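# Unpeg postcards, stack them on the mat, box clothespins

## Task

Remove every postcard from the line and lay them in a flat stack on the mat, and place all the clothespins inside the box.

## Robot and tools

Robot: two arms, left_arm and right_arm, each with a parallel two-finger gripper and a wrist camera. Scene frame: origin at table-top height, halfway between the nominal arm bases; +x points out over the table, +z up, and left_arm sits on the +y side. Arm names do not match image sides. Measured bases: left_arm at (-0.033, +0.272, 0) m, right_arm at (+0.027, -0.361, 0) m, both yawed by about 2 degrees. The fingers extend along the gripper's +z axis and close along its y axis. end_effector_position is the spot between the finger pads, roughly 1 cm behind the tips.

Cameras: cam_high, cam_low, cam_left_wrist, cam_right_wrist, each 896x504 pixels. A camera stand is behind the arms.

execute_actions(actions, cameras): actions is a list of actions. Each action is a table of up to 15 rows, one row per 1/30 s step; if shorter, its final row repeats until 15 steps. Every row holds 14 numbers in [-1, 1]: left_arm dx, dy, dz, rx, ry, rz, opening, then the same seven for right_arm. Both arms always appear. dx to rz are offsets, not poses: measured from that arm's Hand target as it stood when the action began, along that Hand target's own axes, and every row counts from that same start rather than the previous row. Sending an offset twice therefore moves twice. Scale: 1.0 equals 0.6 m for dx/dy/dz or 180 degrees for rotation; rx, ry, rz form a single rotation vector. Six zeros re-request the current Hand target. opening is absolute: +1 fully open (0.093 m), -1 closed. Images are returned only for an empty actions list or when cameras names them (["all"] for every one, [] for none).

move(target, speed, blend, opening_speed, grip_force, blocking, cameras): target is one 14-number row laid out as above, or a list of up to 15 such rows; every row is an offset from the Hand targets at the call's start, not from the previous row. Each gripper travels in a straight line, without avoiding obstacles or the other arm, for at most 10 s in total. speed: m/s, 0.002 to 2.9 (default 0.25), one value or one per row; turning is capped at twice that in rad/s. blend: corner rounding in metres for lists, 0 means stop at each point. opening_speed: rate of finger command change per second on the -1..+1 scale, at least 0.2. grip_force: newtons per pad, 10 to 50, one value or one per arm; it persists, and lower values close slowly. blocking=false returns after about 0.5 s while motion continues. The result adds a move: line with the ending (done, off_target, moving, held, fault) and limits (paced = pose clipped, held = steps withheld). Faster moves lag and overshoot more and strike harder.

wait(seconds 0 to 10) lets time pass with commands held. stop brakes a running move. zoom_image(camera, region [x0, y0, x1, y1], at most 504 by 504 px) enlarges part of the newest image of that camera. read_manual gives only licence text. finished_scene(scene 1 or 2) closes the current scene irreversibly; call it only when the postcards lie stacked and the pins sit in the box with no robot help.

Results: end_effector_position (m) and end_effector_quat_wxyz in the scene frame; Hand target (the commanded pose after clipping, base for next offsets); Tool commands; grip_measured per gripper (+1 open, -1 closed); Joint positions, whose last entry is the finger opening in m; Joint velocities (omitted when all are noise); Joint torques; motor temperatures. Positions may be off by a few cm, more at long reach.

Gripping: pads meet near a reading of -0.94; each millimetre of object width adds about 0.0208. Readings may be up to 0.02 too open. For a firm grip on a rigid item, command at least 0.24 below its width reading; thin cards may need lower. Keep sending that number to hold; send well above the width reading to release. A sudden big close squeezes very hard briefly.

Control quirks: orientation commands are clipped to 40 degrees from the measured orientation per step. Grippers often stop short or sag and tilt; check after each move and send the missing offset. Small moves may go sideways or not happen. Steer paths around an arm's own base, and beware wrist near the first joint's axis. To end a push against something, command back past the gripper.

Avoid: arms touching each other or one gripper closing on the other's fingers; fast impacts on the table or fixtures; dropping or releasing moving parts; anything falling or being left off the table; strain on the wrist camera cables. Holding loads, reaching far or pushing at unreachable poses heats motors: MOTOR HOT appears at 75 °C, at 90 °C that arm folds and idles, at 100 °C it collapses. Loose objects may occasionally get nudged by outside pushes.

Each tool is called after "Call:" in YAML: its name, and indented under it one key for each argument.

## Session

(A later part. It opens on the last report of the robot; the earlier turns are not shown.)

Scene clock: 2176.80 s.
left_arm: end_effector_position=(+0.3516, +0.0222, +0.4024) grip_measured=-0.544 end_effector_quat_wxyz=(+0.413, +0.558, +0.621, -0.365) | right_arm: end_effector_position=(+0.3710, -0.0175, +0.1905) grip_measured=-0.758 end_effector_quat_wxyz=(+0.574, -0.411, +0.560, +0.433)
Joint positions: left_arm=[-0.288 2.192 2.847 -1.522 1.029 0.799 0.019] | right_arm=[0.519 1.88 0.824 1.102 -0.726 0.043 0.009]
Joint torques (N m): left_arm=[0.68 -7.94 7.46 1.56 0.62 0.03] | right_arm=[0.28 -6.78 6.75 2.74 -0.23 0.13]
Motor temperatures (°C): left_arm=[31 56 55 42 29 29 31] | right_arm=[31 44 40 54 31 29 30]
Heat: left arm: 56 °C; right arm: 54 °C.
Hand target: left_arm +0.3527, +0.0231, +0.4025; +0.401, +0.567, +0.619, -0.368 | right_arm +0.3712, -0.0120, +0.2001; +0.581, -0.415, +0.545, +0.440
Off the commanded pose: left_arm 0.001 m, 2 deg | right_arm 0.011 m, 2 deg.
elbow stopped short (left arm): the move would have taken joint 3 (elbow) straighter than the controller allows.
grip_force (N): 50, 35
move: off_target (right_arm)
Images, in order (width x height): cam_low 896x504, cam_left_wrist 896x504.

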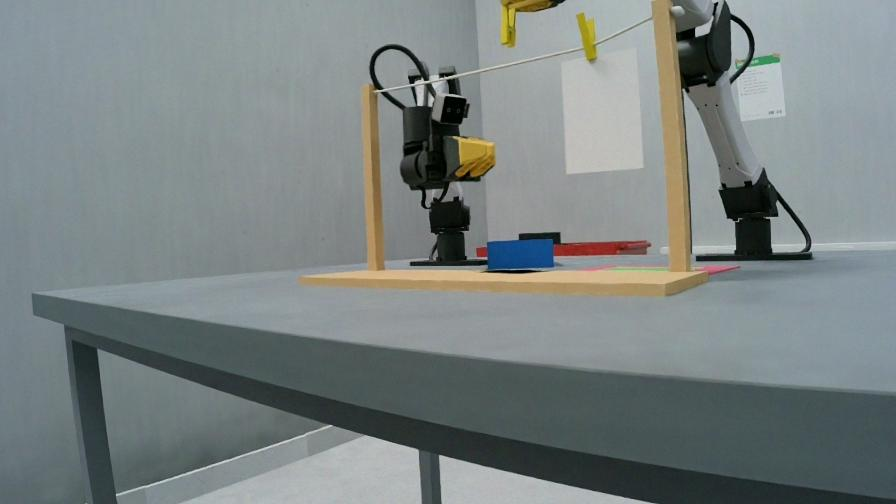

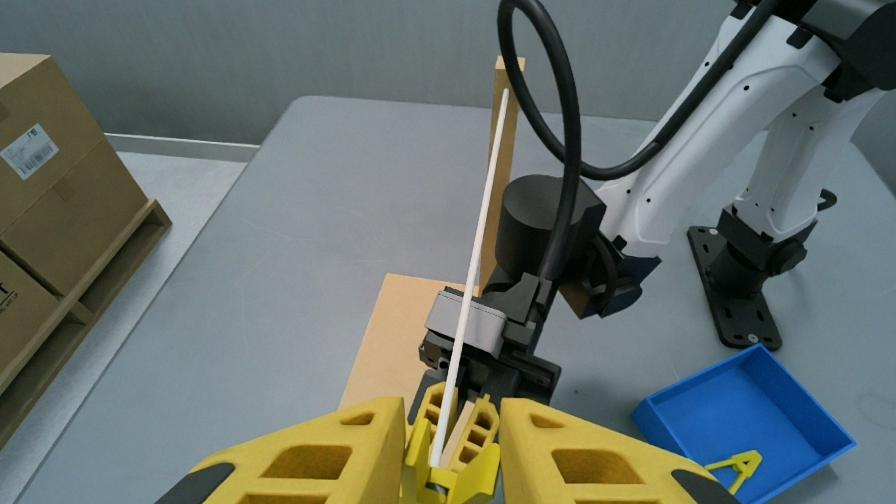

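Call:
move:
  target:
    - [0.0403,-0.1305,-0.0805,0,0,0,-0.55,0,0,0,0,0,0,-0.76]
    - [0.247,-0.436,0.2753,-0.0508,0,-0.0226,-0.55,0,0,0,0,0,0,-0.76]
    - [0.3998,-0.4942,0.444,-0.0508,0,-0.0226,-0.55,0,0,0,0,0,0,-0.76]
  speed: [0.2,0.25,0.15]
  blend: [0.03,0.03,0]
  cameras: ["cam_high","cam_low","cam_left_wrist"]

Scene clock: 2209.00 s.
left_arm: end_effector_position=(+0.0690, -0.1484, +0.0766) grip_measured=-0.548 end_effector_quat_wxyz=(+0.429, +0.518, +0.661, -0.331) | right_arm: end_effector_position=(+0.3710, -0.0175, +0.1905) grip_measured=-0.758 end_effector_quat_wxyz=(+0.574, -0.411, +0.560, +0.433)
Joint positions: left_arm=[-1.369 1.708 0.562 0.722 -0.014 0 0.019] | right_arm=[0.519 1.88 0.824 1.102 -0.726 0.043 0.009]
Joint torques (N m): left_arm=[0.02 -5.44 5.91 2.6 -0.06 -0.22] | right_arm=[0.29 -6.78 6.75 2.74 -0.23 0.13]
Motor temperatures (°C): left_arm=[31 48 54 41 29 29 31] | right_arm=[31 44 40 54 31 29 30]
Heat: left arm: 54 °C; right arm: 54 °C.
Hand target: left_arm +0.0699, -0.1479, +0.0750; +0.432, +0.510, +0.666, -0.331 | right_arm +0.3712, -0.0120, +0.2001; +0.581, -0.415, +0.545, +0.440
Off the commanded pose: left_arm 0.002 m, 1 deg | right_arm 0.011 m, 2 deg.
grip_force (N): 50, 35
move: off_target (right_arm)
Images, in order (width x height): cam_high 896x504, cam_low 896x504, cam_left_wrist 896x504.

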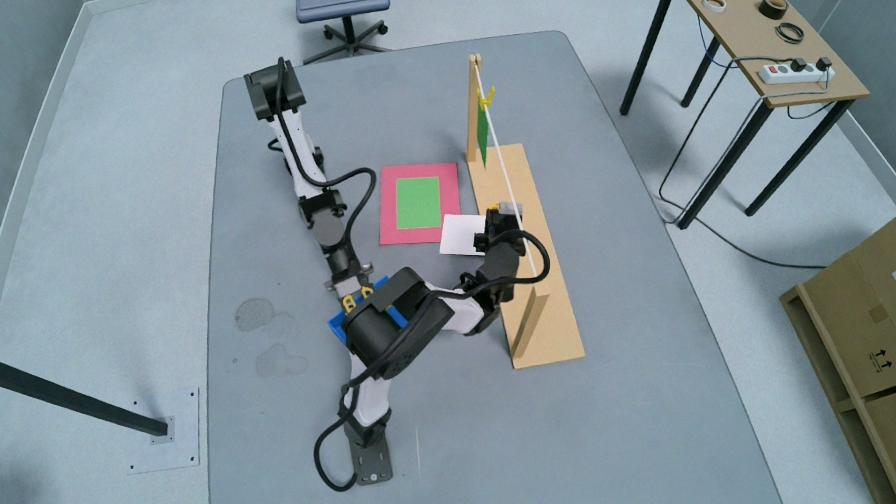

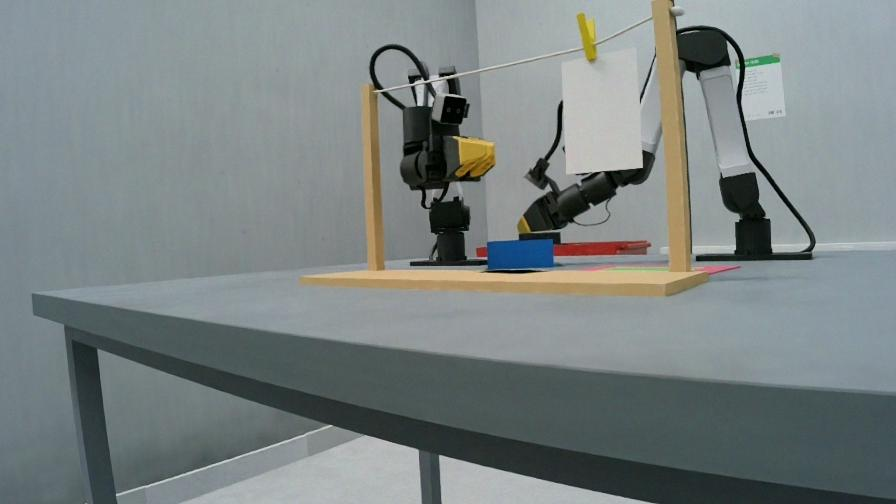

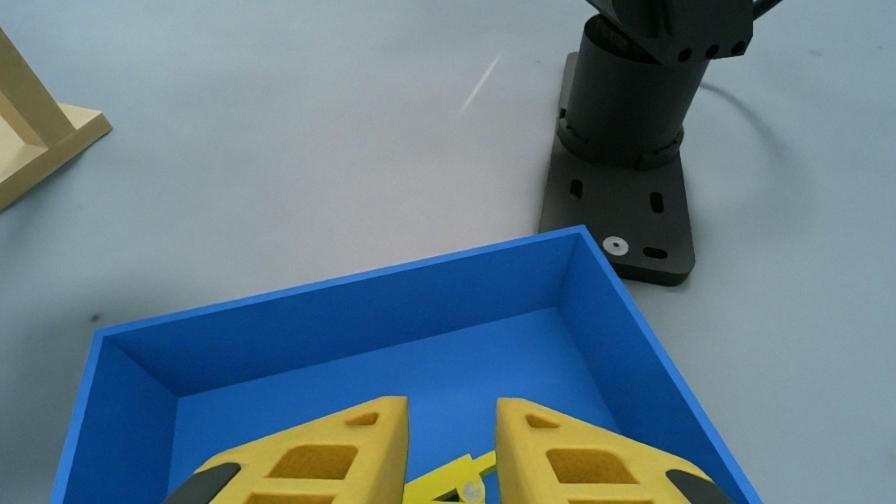

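Call:
zoom_image:
  camera: "cam_left_wrist"
  region: [330, 380, 580, 504]

Call:
zoom_image:
  camera: "cam_low"
  region: [470, 180, 620, 290]

Scaled by 2.016.

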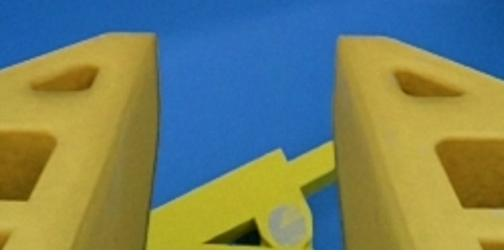

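Scaled by 3.360.

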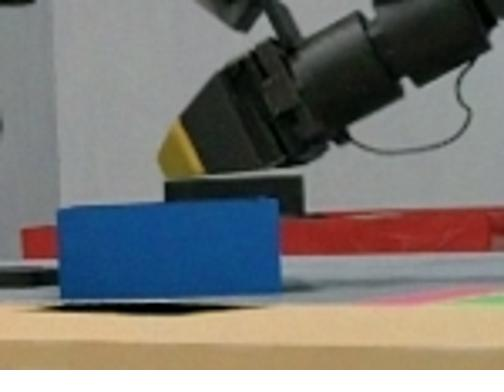

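Call:
move:
  target: [-0.1,0.06,-0.2,0,0,0,-0.55,0,0,0,0,0,0,-0.76]
  speed: 0.2
  cameras: ["all"]

Scene clock: 2229.07 s.
left_arm: end_effector_position=(+0.0803, -0.0519, +0.1653) grip_measured=-0.548 end_effector_quat_wxyz=(+0.420, +0.508, +0.677, -0.328) | right_arm: end_effector_position=(+0.3710, -0.0175, +0.1905) grip_measured=-0.758 end_effector_quat_wxyz=(+0.574, -0.411, +0.560, +0.433)
Joint positions: left_arm=[-1.208 1.024 0.508 0.067 0.118 0.038 0.019] | right_arm=[0.519 1.88 0.824 1.102 -0.726 0.043 0.009]
Joint torques (N m): left_arm=[0.58 -2.41 11.26 2.43 0.22 0.11] | right_arm=[0.29 -6.78 6.75 2.74 -0.23 0.13]
Heat: left arm: 53 °C; right arm: 53 °C.
Hand target: left_arm +0.0827, -0.0563, +0.1786; +0.432, +0.510, +0.666, -0.331 | right_arm +0.3712, -0.0120, +0.2001; +0.581, -0.415, +0.545, +0.440
Off the commanded pose: left_arm 0.014 m, 2 deg | right_arm 0.011 m, 2 deg.
grip_force (N): 50, 35
move: off_target (left_arm, right_arm)

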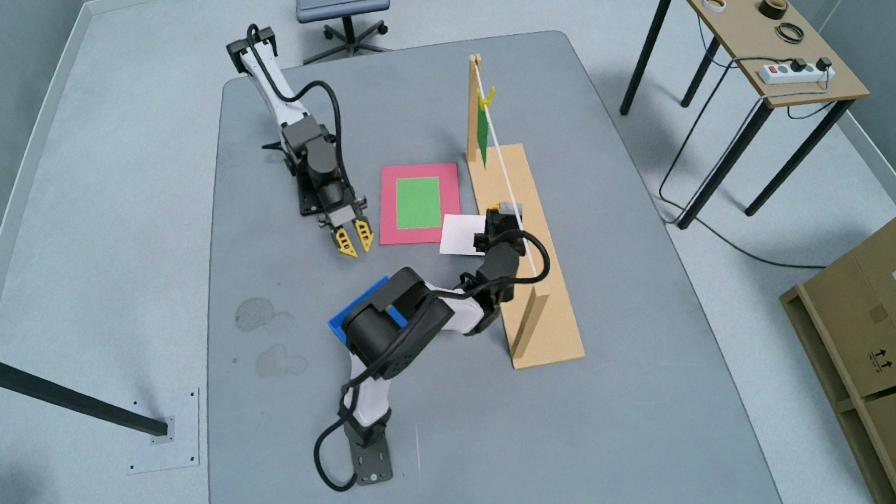

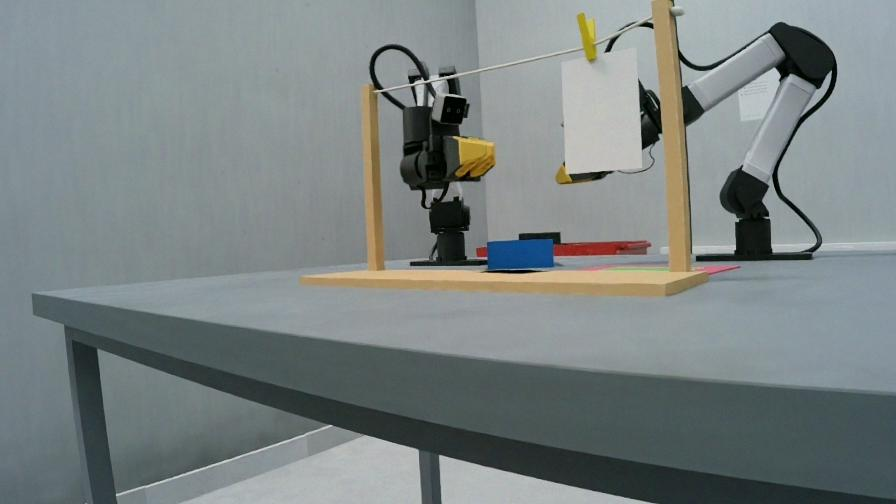

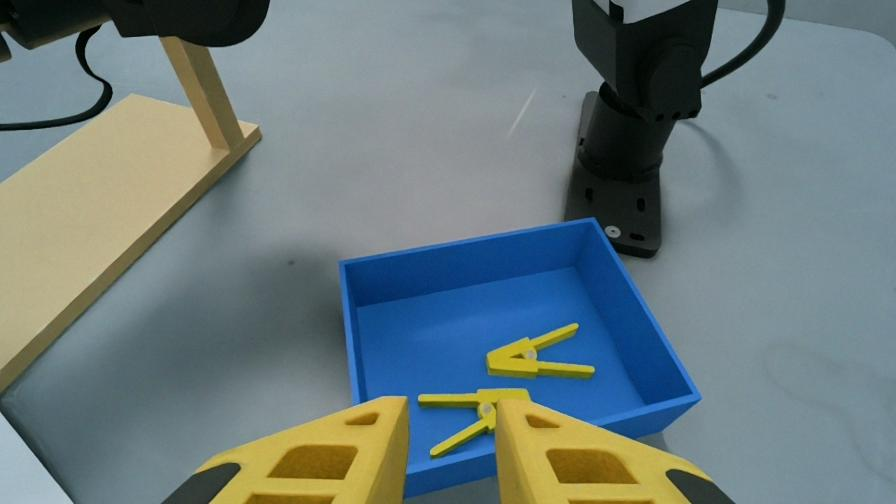

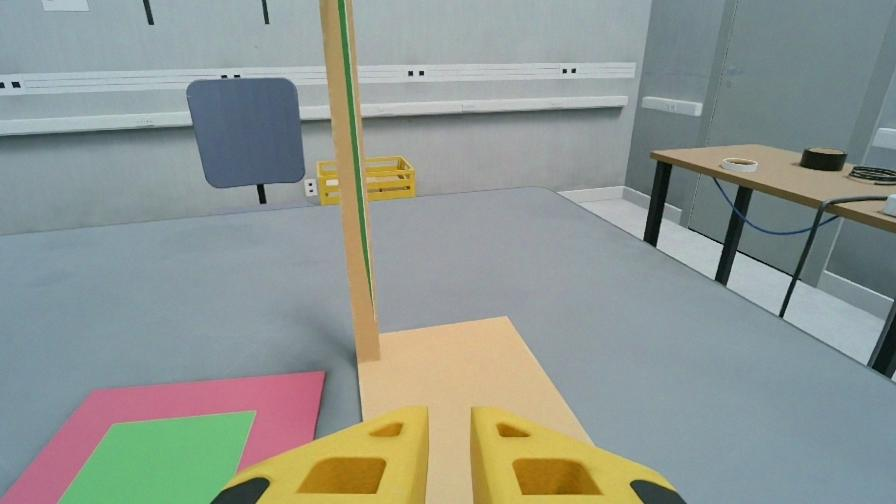

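Call:
move:
  target:
    - [-0.035,0.18,-0.129,-0.0113,0.058,-0.0077,-0.55,0.0052,0.029,-0.0517,0,0,0,-0.76]
    - [-0.07,0.3615,-0.2582,-0.0226,0.1163,-0.0154,-0.55,-0.0073,0.1222,-0.1202,0,0,0,-0.76]
  speed: 0.15
  blend: [0.02,0]
  cameras: ["all"]

Scene clock: 2257.97 s.
left_arm: end_effector_position=(+0.2581, +0.1210, +0.2747) grip_measured=-0.548 end_effector_quat_wxyz=(+0.308, +0.523, +0.764, -0.220) | right_arm: end_effector_position=(+0.2832, -0.0607, +0.1807) grip_measured=-0.758 end_effector_quat_wxyz=(+0.548, -0.418, +0.574, +0.443)
Joint positions: left_arm=[-0.191 1.439 1.548 -1.234 0.658 0.888 0.019] | right_arm=[0.542 1.565 0.444 1.11 -0.733 0.043 0.009]
Joint torques (N m): left_arm=[0.44 -3.85 9.66 1.3 0.56 0.21] | right_arm=[0.27 -6.11 3.71 3.53 0.08 0.08]
Motor temperatures (°C): left_arm=[31 40 59 47 29 29 30] | right_arm=[31 44 40 53 31 29 30]
Heat: left arm: 59 °C; right arm: 53 °C.
Hand target: left_arm +0.2599, +0.1201, +0.2801; +0.313, +0.530, +0.757, -0.220 | right_arm +0.2811, -0.0620, +0.2000; +0.581, -0.415, +0.545, +0.440
Off the commanded pose: left_arm 0.006 m, 1 deg | right_arm 0.019 m, 5 deg.
grip_force (N): 50, 35
move: off_target (right_arm)

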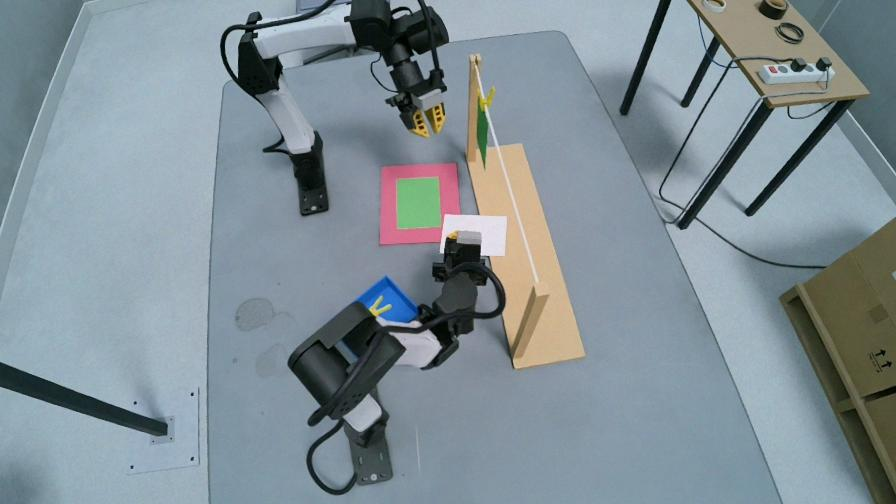

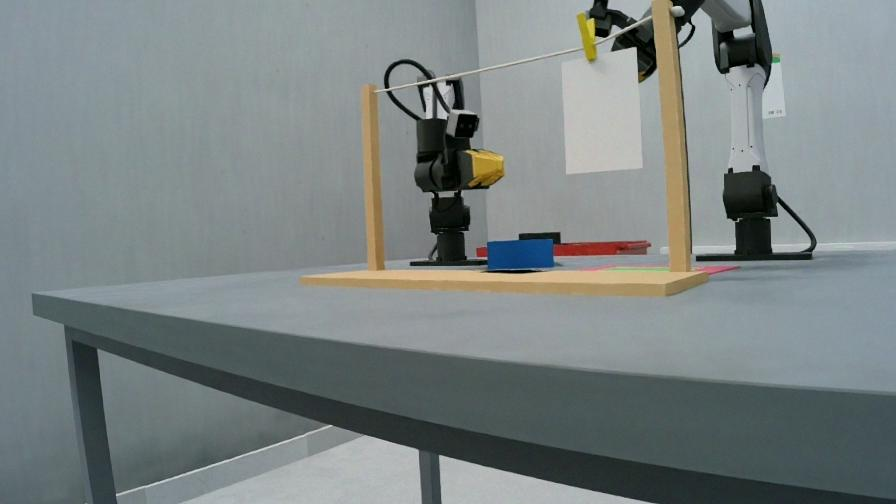

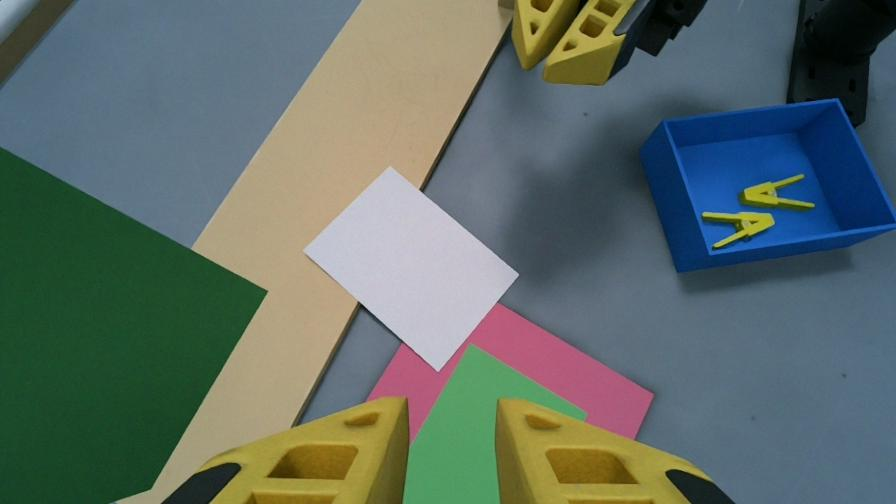

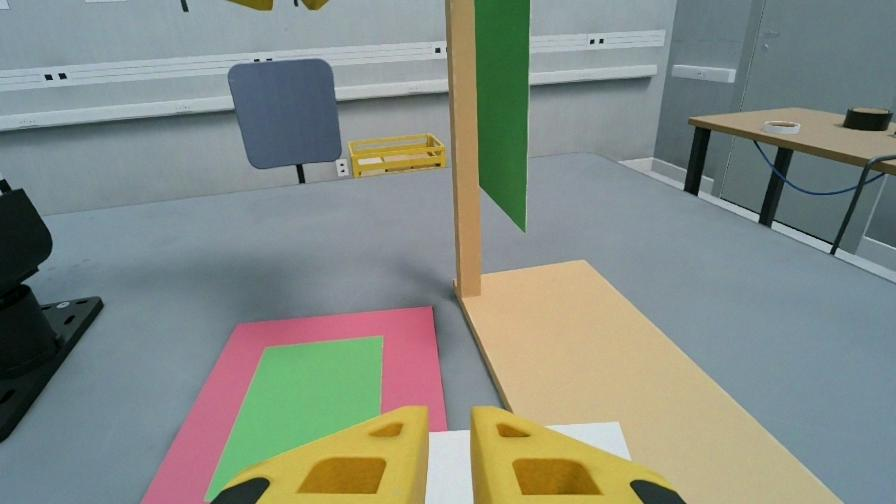

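Call:
move:
  target: [-0.0375,0.0171,-0.1039,0,0,0,-0.55,0.2102,0.0477,0.1593,0.0739,0.3512,0.0407,-1]
  speed: 0.15
  cameras: ["cam_left_wrist","cam_right_wrist"]

Scene clock: 2296.27 s.
left_arm: end_effector_position=(+0.2594, +0.1495, +0.3352) grip_measured=-0.548 end_effector_quat_wxyz=(+0.313, +0.522, +0.763, -0.218) | right_arm: end_effector_position=(+0.2773, +0.0378, +0.0733) grip_measured=-0.990 end_effector_quat_wxyz=(+0.213, -0.486, +0.838, +0.129)
Joint positions: left_arm=[-0.077 1.563 1.94 -1.572 0.704 1.016 0.019] | right_arm=[0.965 1.932 1.391 -0.528 -0.034 -0.045 0]
Joint torques (N m): left_arm=[0.79 -4.42 8.34 1.14 0.59 0.19] | right_arm=[0.18 -7.98 7.92 1.78 0 0.1]
Motor temperatures (°C): left_arm=[31 39 58 42 29 29 30] | right_arm=[31 43 38 53 31 29 30]
Heat: left arm: 58 °C; right arm: 53 °C.
Hand target: left_arm +0.2599, +0.1500, +0.3401; +0.313, +0.530, +0.757, -0.220 | right_arm +0.2814, +0.0451, +0.0800; +0.224, -0.483, +0.837, +0.130
Off the commanded pose: left_arm 0.005 m, 1 deg | right_arm 0.011 m, 1 deg.
joint sent to its limit (left arm) — joint 4 (wrist pitch), lower limit. The joint targets still meet the commanded pose.
grip_force (N): 50, 35
move: off_target (right_arm)
Images, in order (width x height): cam_left_wrist 896x504, cam_right_wrist 896x504.

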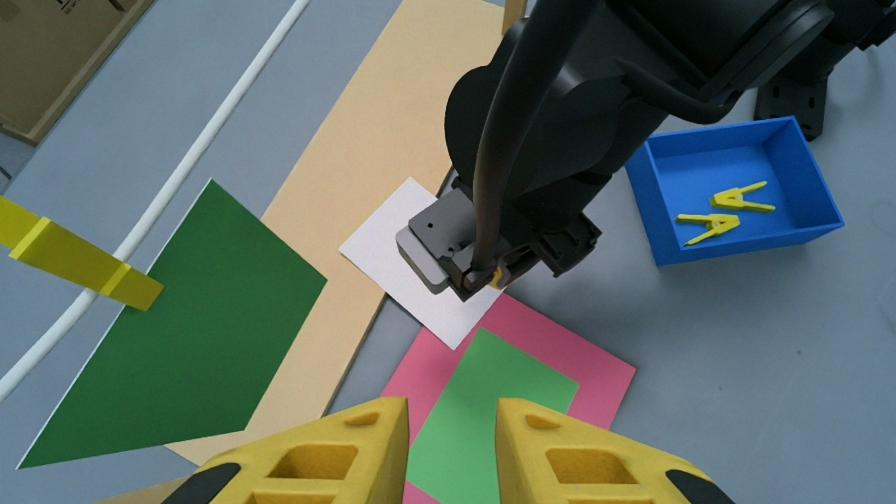

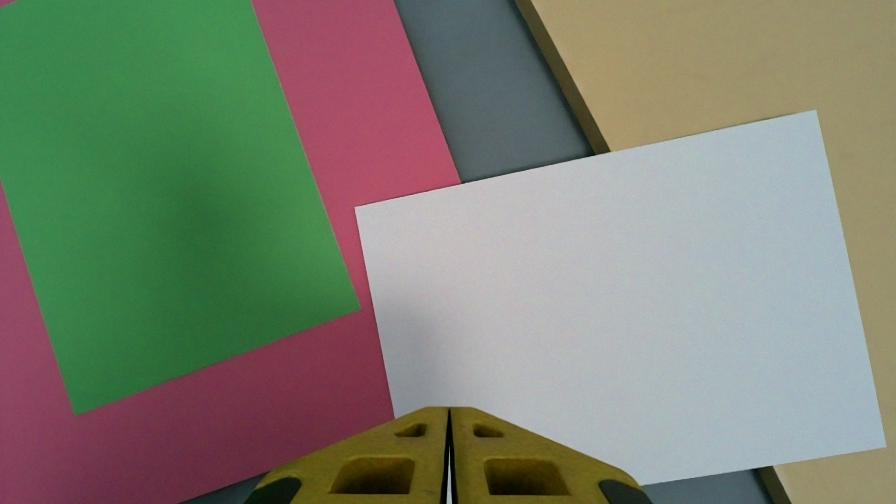

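Call:
move:
  target:
    - [0,0,0,0,0,0,-0.55,0.0483,0,0.0837,0,0,0,-1]
    - [0,0,0,0,0,0,-0.55,0.0567,0,0.0981,0,0,0,-1]
    - [0,0,0,0,0,0,-0.55,0.12,-0.0603,0.0655,0,0,0,-1]
  speed: [0.1,0.03,0.06]
  cameras: ["cam_left_wrist","cam_right_wrist"]

Scene clock: 2314.17 s.
left_arm: end_effector_position=(+0.2594, +0.1495, +0.3352) grip_measured=-0.548 end_effector_quat_wxyz=(+0.313, +0.522, +0.763, -0.218) | right_arm: end_effector_position=(+0.2982, +0.0013, +0.0172) grip_measured=-0.990 end_effector_quat_wxyz=(+0.243, -0.480, +0.832, +0.135)
Joint positions: left_arm=[-0.077 1.563 1.94 -1.572 0.704 1.016 0.019] | right_arm=[0.87 1.93 1.109 -0.189 -0.067 -0.124 0]
Joint torques (N m): left_arm=[0.91 -4.14 8.23 1.09 0.62 0.14] | right_arm=[-1.02 -8.84 3.3 1.56 -0.26 -0.06]
Motor temperatures (°C): left_arm=[31 38 59 41 29 29 30] | right_arm=[31 45 40 50 31 29 30]
Heat: left arm: 59 °C; right arm: 50 °C.
Hand target: left_arm +0.2599, +0.1500, +0.3401; +0.313, +0.530, +0.757, -0.220 | right_arm +0.2914, -0.0101, +0.0099; +0.224, -0.483, +0.837, +0.130
Off the commanded pose: left_arm 0.005 m, 1 deg | right_arm 0.015 m, 2 deg.
joint sent to its limit (left arm) — joint 4 (wrist pitch), lower limit. The joint targets still meet the commanded pose.
grip_force (N): 50, 35
move: off_target (right_arm)
Images, in order (width x height): cam_left_wrist 896x504, cam_right_wrist 896x504.

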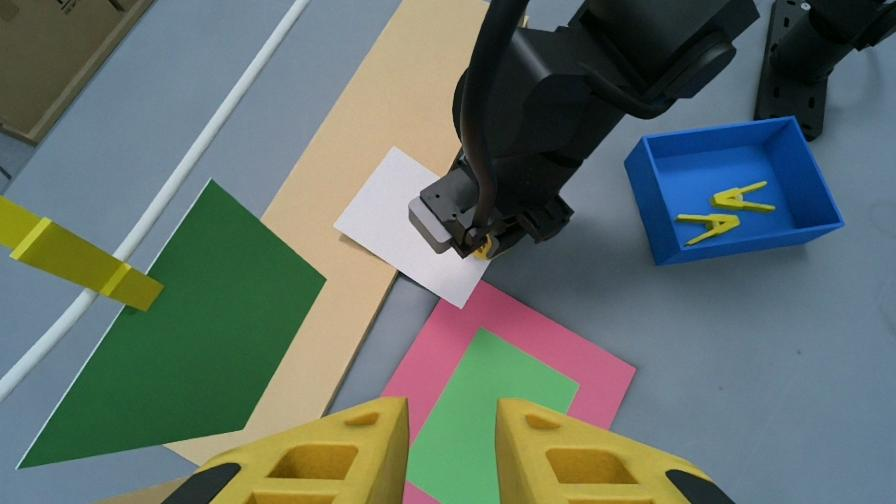

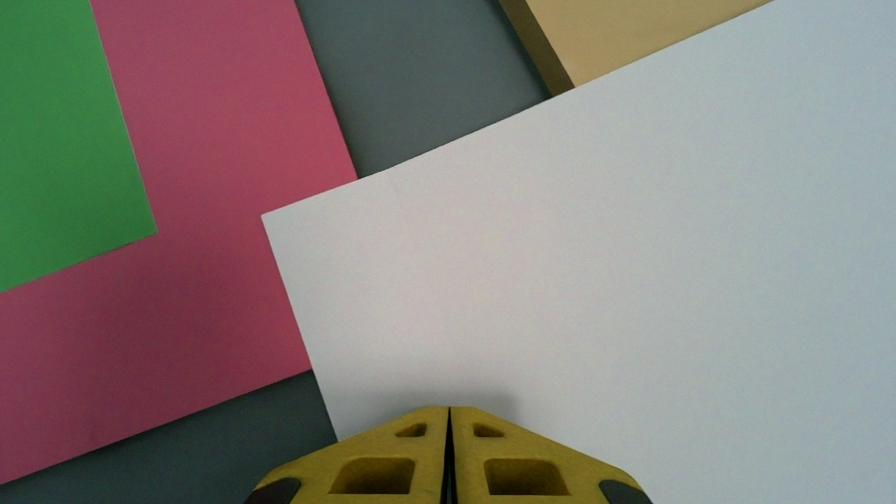

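Call:
move:
  target:
    - [0,0,0,0,0,0,-0.55,0.0592,-0.0818,-0.0342,0,0,0,-1]
    - [0,0,0,0,0,0,-0.55,0.0008,-0.0818,-0.1352,0,0,0,-1]
  speed: [0.06,0.08]
  cameras: ["cam_high","cam_left_wrist","cam_right_wrist"]

Scene clock: 2347.60 s.
left_arm: end_effector_position=(+0.2594, +0.1495, +0.3352) grip_measured=-0.548 end_effector_quat_wxyz=(+0.313, +0.522, +0.763, -0.218) | right_arm: end_effector_position=(+0.3049, -0.0745, +0.0621) grip_measured=-0.990 end_effector_quat_wxyz=(+0.200, -0.485, +0.842, +0.124)
Joint positions: left_arm=[-0.077 1.563 1.94 -1.572 0.704 1.016 0.019] | right_arm=[0.703 1.723 1.092 -0.488 -0.153 -0.272 0]
Joint torques (N m): left_arm=[0.62 -4.42 8.49 1.14 0.67 0.15] | right_arm=[-1.09 -8.65 7.39 1.66 -0.27 -0.06]
Motor temperatures (°C): left_arm=[31 38 59 41 29 29 30] | right_arm=[31 47 37 47 31 29 30]
Heat: left arm: 59 °C; right arm: 47 °C.
Hand target: left_arm +0.2599, +0.1500, +0.3401; +0.313, +0.530, +0.757, -0.220 | right_arm +0.3135, -0.0701, +0.0798; +0.224, -0.483, +0.837, +0.130
Off the commanded pose: left_arm 0.005 m, 1 deg | right_arm 0.020 m, 3 deg.
joint sent to its limit (left arm) — joint 4 (wrist pitch), lower limit. The joint targets still meet the commanded pose.
grip_force (N): 50, 35
move: off_target (right_arm)
Images, in order (width x height): cam_high 896x504, cam_left_wrist 896x504, cam_right_wrist 896x504.

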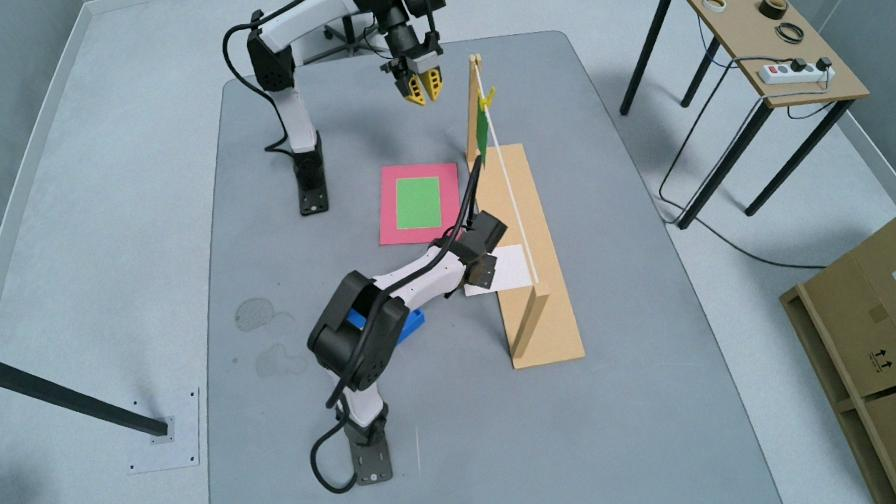

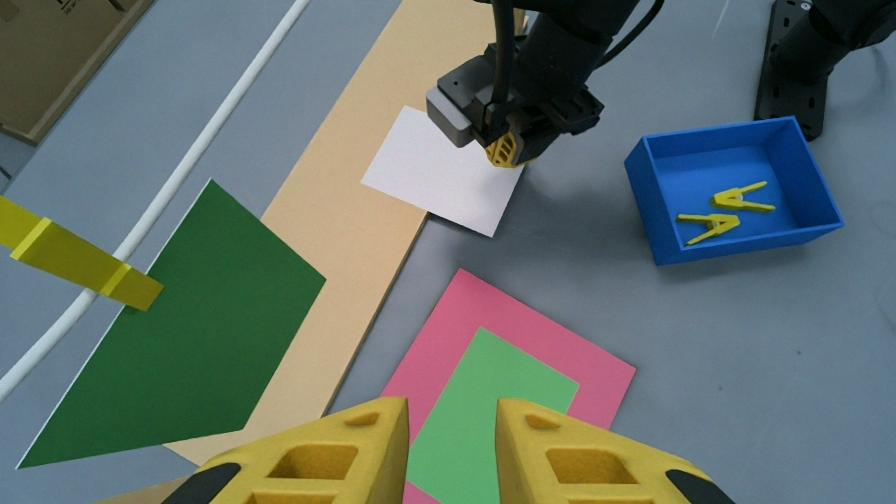

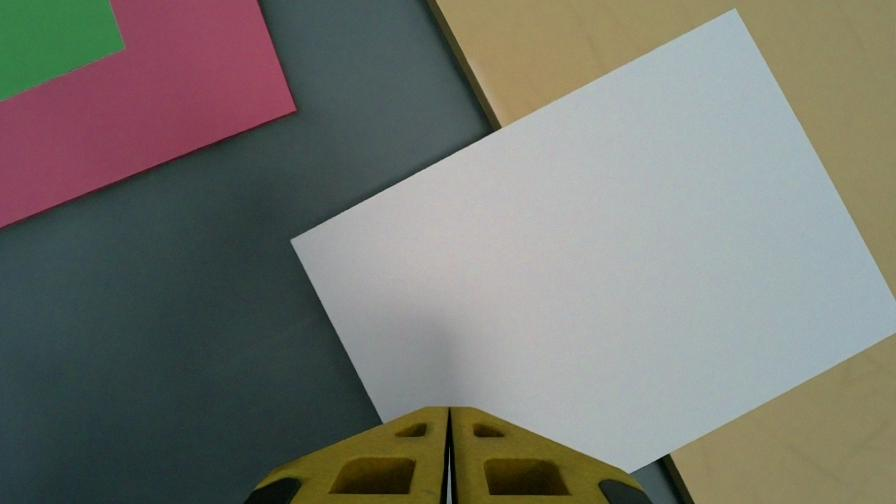

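Call:
move:
  target:
    - [0,0,0,0,0,0,-0.55,-0.033,0.0339,-0.0964,0,0,0,-1]
    - [0,0,0,0,0,0,-0.55,-0.0125,0.1083,-0.0697,0.2128,0.0674,-0.2453,-1]
    - [0,0,0,0,0,0,-0.55,0.0177,0.1057,-0.0067,0.2128,0.0674,-0.2453,-0.66]
  speed: 0.15
  blend: [0.02,0.02,0]
  grip_force: [50, 20]
  cameras: ["cam_low","cam_left_wrist","cam_right_wrist"]

Call:
zoom_image:
  camera: "cam_low"
  region: [380, 180, 620, 300]

Scene clock: 2388.83 s.
left_arm: end_effector_position=(+0.2594, +0.1495, +0.3352) grip_measured=-0.548 end_effector_quat_wxyz=(+0.313, +0.522, +0.763, -0.218) | right_arm: end_effector_position=(+0.2518, -0.0478, +0.0779) grip_measured=-0.662 end_effector_quat_wxyz=(-0.307, +0.671, -0.614, +0.281)
Joint positions: left_arm=[-0.077 1.563 1.94 -1.572 0.704 1.016 0.019] | right_arm=[1.225 1.739 1.01 -0.416 0.772 -0.576 0.013]
Joint torques (N m): left_arm=[0.9 -4.29 8.4 1.09 0.59 0.12] | right_arm=[-0.21 -6.58 4.55 1.66 0.5 0]
Motor temperatures (°C): left_arm=[31 38 59 40 29 29 30] | right_arm=[31 46 39 45 31 29 30]
Heat: left arm: 59 °C; right arm: 46 °C.
Hand target: left_arm +0.2599, +0.1500, +0.3401; +0.313, +0.530, +0.757, -0.220 | right_arm +0.2530, -0.0481, +0.0781; -0.311, +0.669, -0.612, +0.286
Off the commanded pose: left_arm 0.005 m, 1 deg | right_arm 0.001 m, 1 deg.
joint sent to its limit (left arm) — joint 4 (wrist pitch), lower limit. The joint targets still meet the commanded pose.
grip_force (N): 50, 20
move: done
Images, in order (width x height): cam_low 896x504, cam_left_wrist 896x504, cam_right_wrist 896x504.

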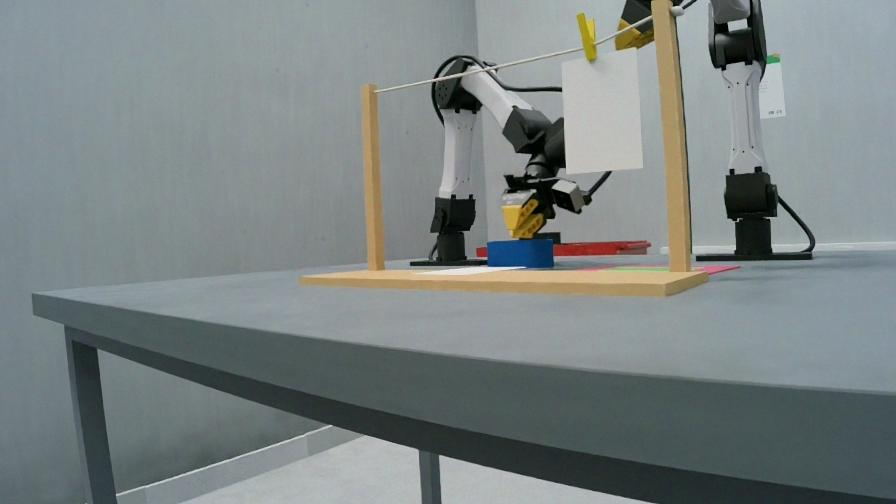

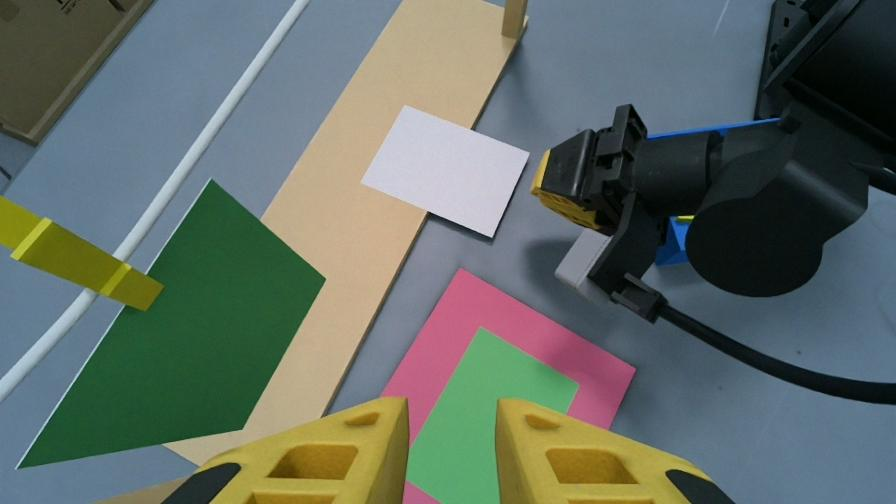

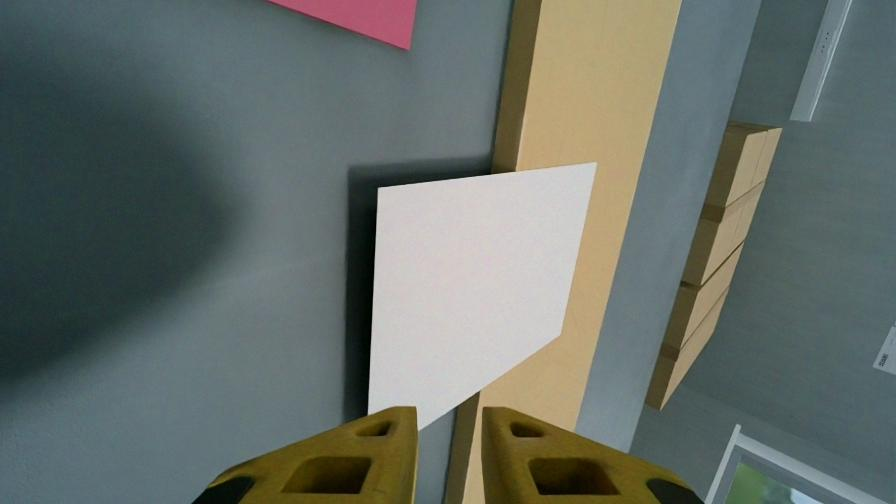

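Scaled by 2.100.

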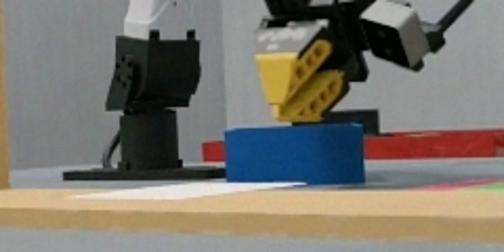

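Call:
move:
  target: [0,0,0,0,0,0,-0.55,0.0303,0.0738,0.065,0,0,0,-0.66]
  speed: 0.06
  cameras: ["cam_right_wrist"]

Scene clock: 2412.30 s.
left_arm: end_effector_position=(+0.2594, +0.1495, +0.3352) grip_measured=-0.548 end_effector_quat_wxyz=(+0.313, +0.522, +0.763, -0.218) | right_arm: end_effector_position=(+0.2541, -0.0635, +0.0234) grip_measured=-0.662 end_effector_quat_wxyz=(-0.313, +0.670, -0.611, +0.284)
Joint positions: left_arm=[-0.077 1.563 1.94 -1.572 0.704 1.016 0.019] | right_arm=[1.205 1.817 0.828 -0.124 0.772 -0.612 0.013]
Joint torques (N m): left_arm=[0.75 -4.67 8.31 1.06 0.63 0.18] | right_arm=[-1.01 -5.81 3.63 1.77 0.34 0.02]
Motor temperatures (°C): left_arm=[31 37 58 39 29 29 30] | right_arm=[31 45 38 44 31 29 30]
Heat: left arm: 58 °C; right arm: 45 °C.
Hand target: left_arm +0.2599, +0.1500, +0.3401; +0.313, +0.530, +0.757, -0.220 | right_arm +0.2559, -0.0661, +0.0191; -0.311, +0.669, -0.612, +0.286
Off the commanded pose: left_arm 0.005 m, 1 deg | right_arm 0.005 m, 0 deg.
joint sent to its limit (left arm) — joint 4 (wrist pitch), lower limit. The joint targets still meet the commanded pose.
grip_force (N): 50, 20
move: done
Images, in order (width x height): cam_right_wrist 896x504.

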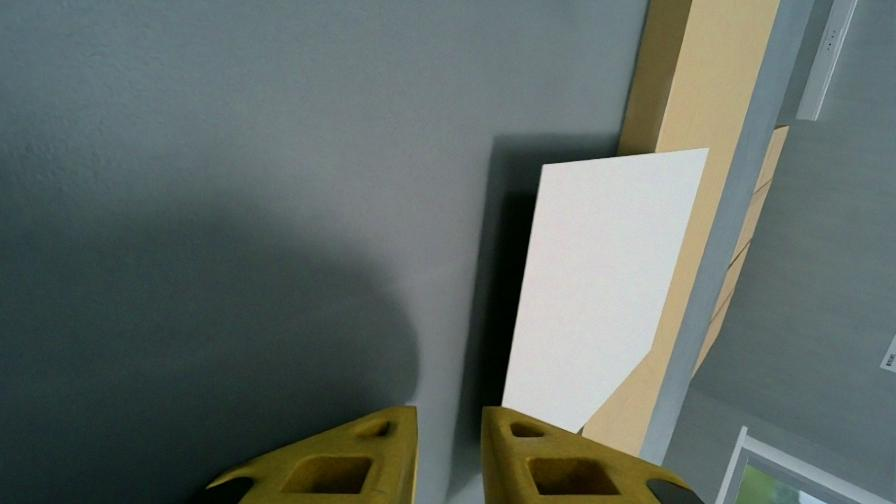

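Call:
move:
  target: [0,0,0,0,0,0,-0.55,0,-0.0402,0.0427,0,0,0,-0.66]
  speed: 0.04
  cameras: ["cam_right_wrist","cam_low"]

Call:
zoom_image:
  camera: "cam_low"
  region: [400, 200, 600, 300]

Scene clock: 2422.43 s.
left_arm: end_effector_position=(+0.2594, +0.1495, +0.3352) grip_measured=-0.548 end_effector_quat_wxyz=(+0.313, +0.522, +0.763, -0.218) | right_arm: end_effector_position=(+0.2857, -0.0685, +0.0222) grip_measured=-0.662 end_effector_quat_wxyz=(-0.308, +0.670, -0.608, +0.293)
Joint positions: left_arm=[-0.077 1.563 1.94 -1.572 0.704 1.016 0.019] | right_arm=[1.109 1.845 0.844 -0.044 0.742 -0.733 0.013]
Joint torques (N m): left_arm=[0.76 -4.59 8.57 1.12 0.64 0.2] | right_arm=[-1.51 -5.49 5.97 1.85 0.1 0.01]
Motor temperatures (°C): left_arm=[31 37 58 39 29 29 30] | right_arm=[31 44 37 43 31 29 30]
Heat: left arm: 58 °C; right arm: 44 °C.
Hand target: left_arm +0.2599, +0.1500, +0.3401; +0.313, +0.530, +0.757, -0.220 | right_arm +0.2910, -0.0631, +0.0212; -0.311, +0.669, -0.612, +0.286
Off the commanded pose: left_arm 0.005 m, 1 deg | right_arm 0.008 m, 1 deg.
joint sent to its limit (left arm) — joint 4 (wrist pitch), lower limit. The joint targets still meet the commanded pose.
grip_force (N): 50, 20
move: done
Images, in order (width x height): cam_low 896x504, cam_right_wrist 896x504.

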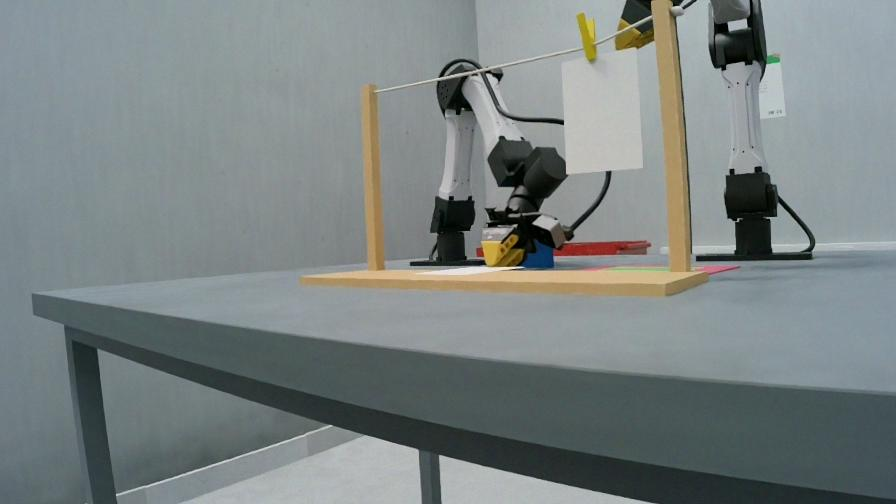

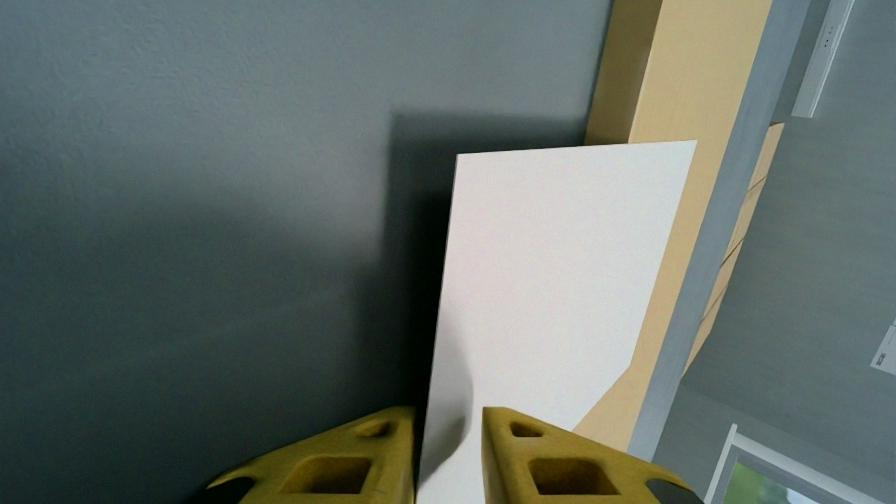

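Scaled by 2.520.

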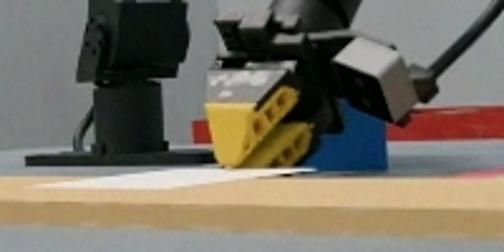

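Call:
move:
  target: [0,0,0,0,0,0,-0.55,0,-0.0025,0.003,0,0,0,-1]
  speed: 0.04
  cameras: ["cam_right_wrist","cam_low"]

Scene clock: 2429.63 s.
left_arm: end_effector_position=(+0.2594, +0.1495, +0.3352) grip_measured=-0.548 end_effector_quat_wxyz=(+0.313, +0.522, +0.763, -0.218) | right_arm: end_effector_position=(+0.2910, -0.0669, +0.0223) grip_measured=-0.990 end_effector_quat_wxyz=(-0.313, +0.666, -0.611, +0.292)
Joint positions: left_arm=[-0.077 1.563 1.94 -1.572 0.704 1.016 0.019] | right_arm=[1.097 1.854 0.849 -0.023 0.738 -0.74 0]
Joint torques (N m): left_arm=[0.7 -4.57 8.36 1.11 0.67 0.13] | right_arm=[-0.94 -6.01 5.83 1.67 0.09 0]
Motor temperatures (°C): left_arm=[31 37 58 39 29 29 30] | right_arm=[31 44 37 44 31 29 30]
Heat: left arm: 58 °C; right arm: 44 °C.
Hand target: left_arm +0.2599, +0.1500, +0.3401; +0.313, +0.530, +0.757, -0.220 | right_arm +0.2933, -0.0628, +0.0212; -0.312, +0.669, -0.612, +0.286
Off the commanded pose: left_arm 0.005 m, 1 deg | right_arm 0.005 m, 1 deg.
joint sent to its limit (left arm) — joint 4 (wrist pitch), lower limit. The joint targets still meet the commanded pose.
grip_force (N): 50, 20
move: done
Images, in order (width x height): cam_low 896x504, cam_right_wrist 896x504.

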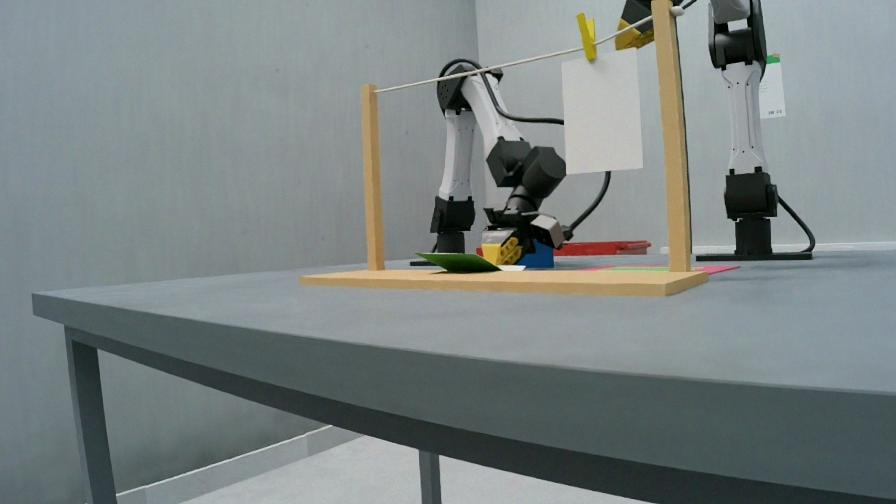

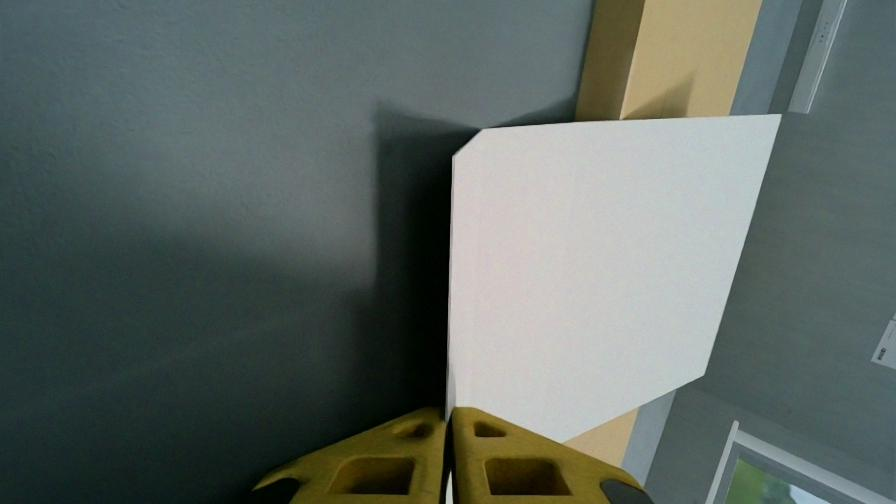

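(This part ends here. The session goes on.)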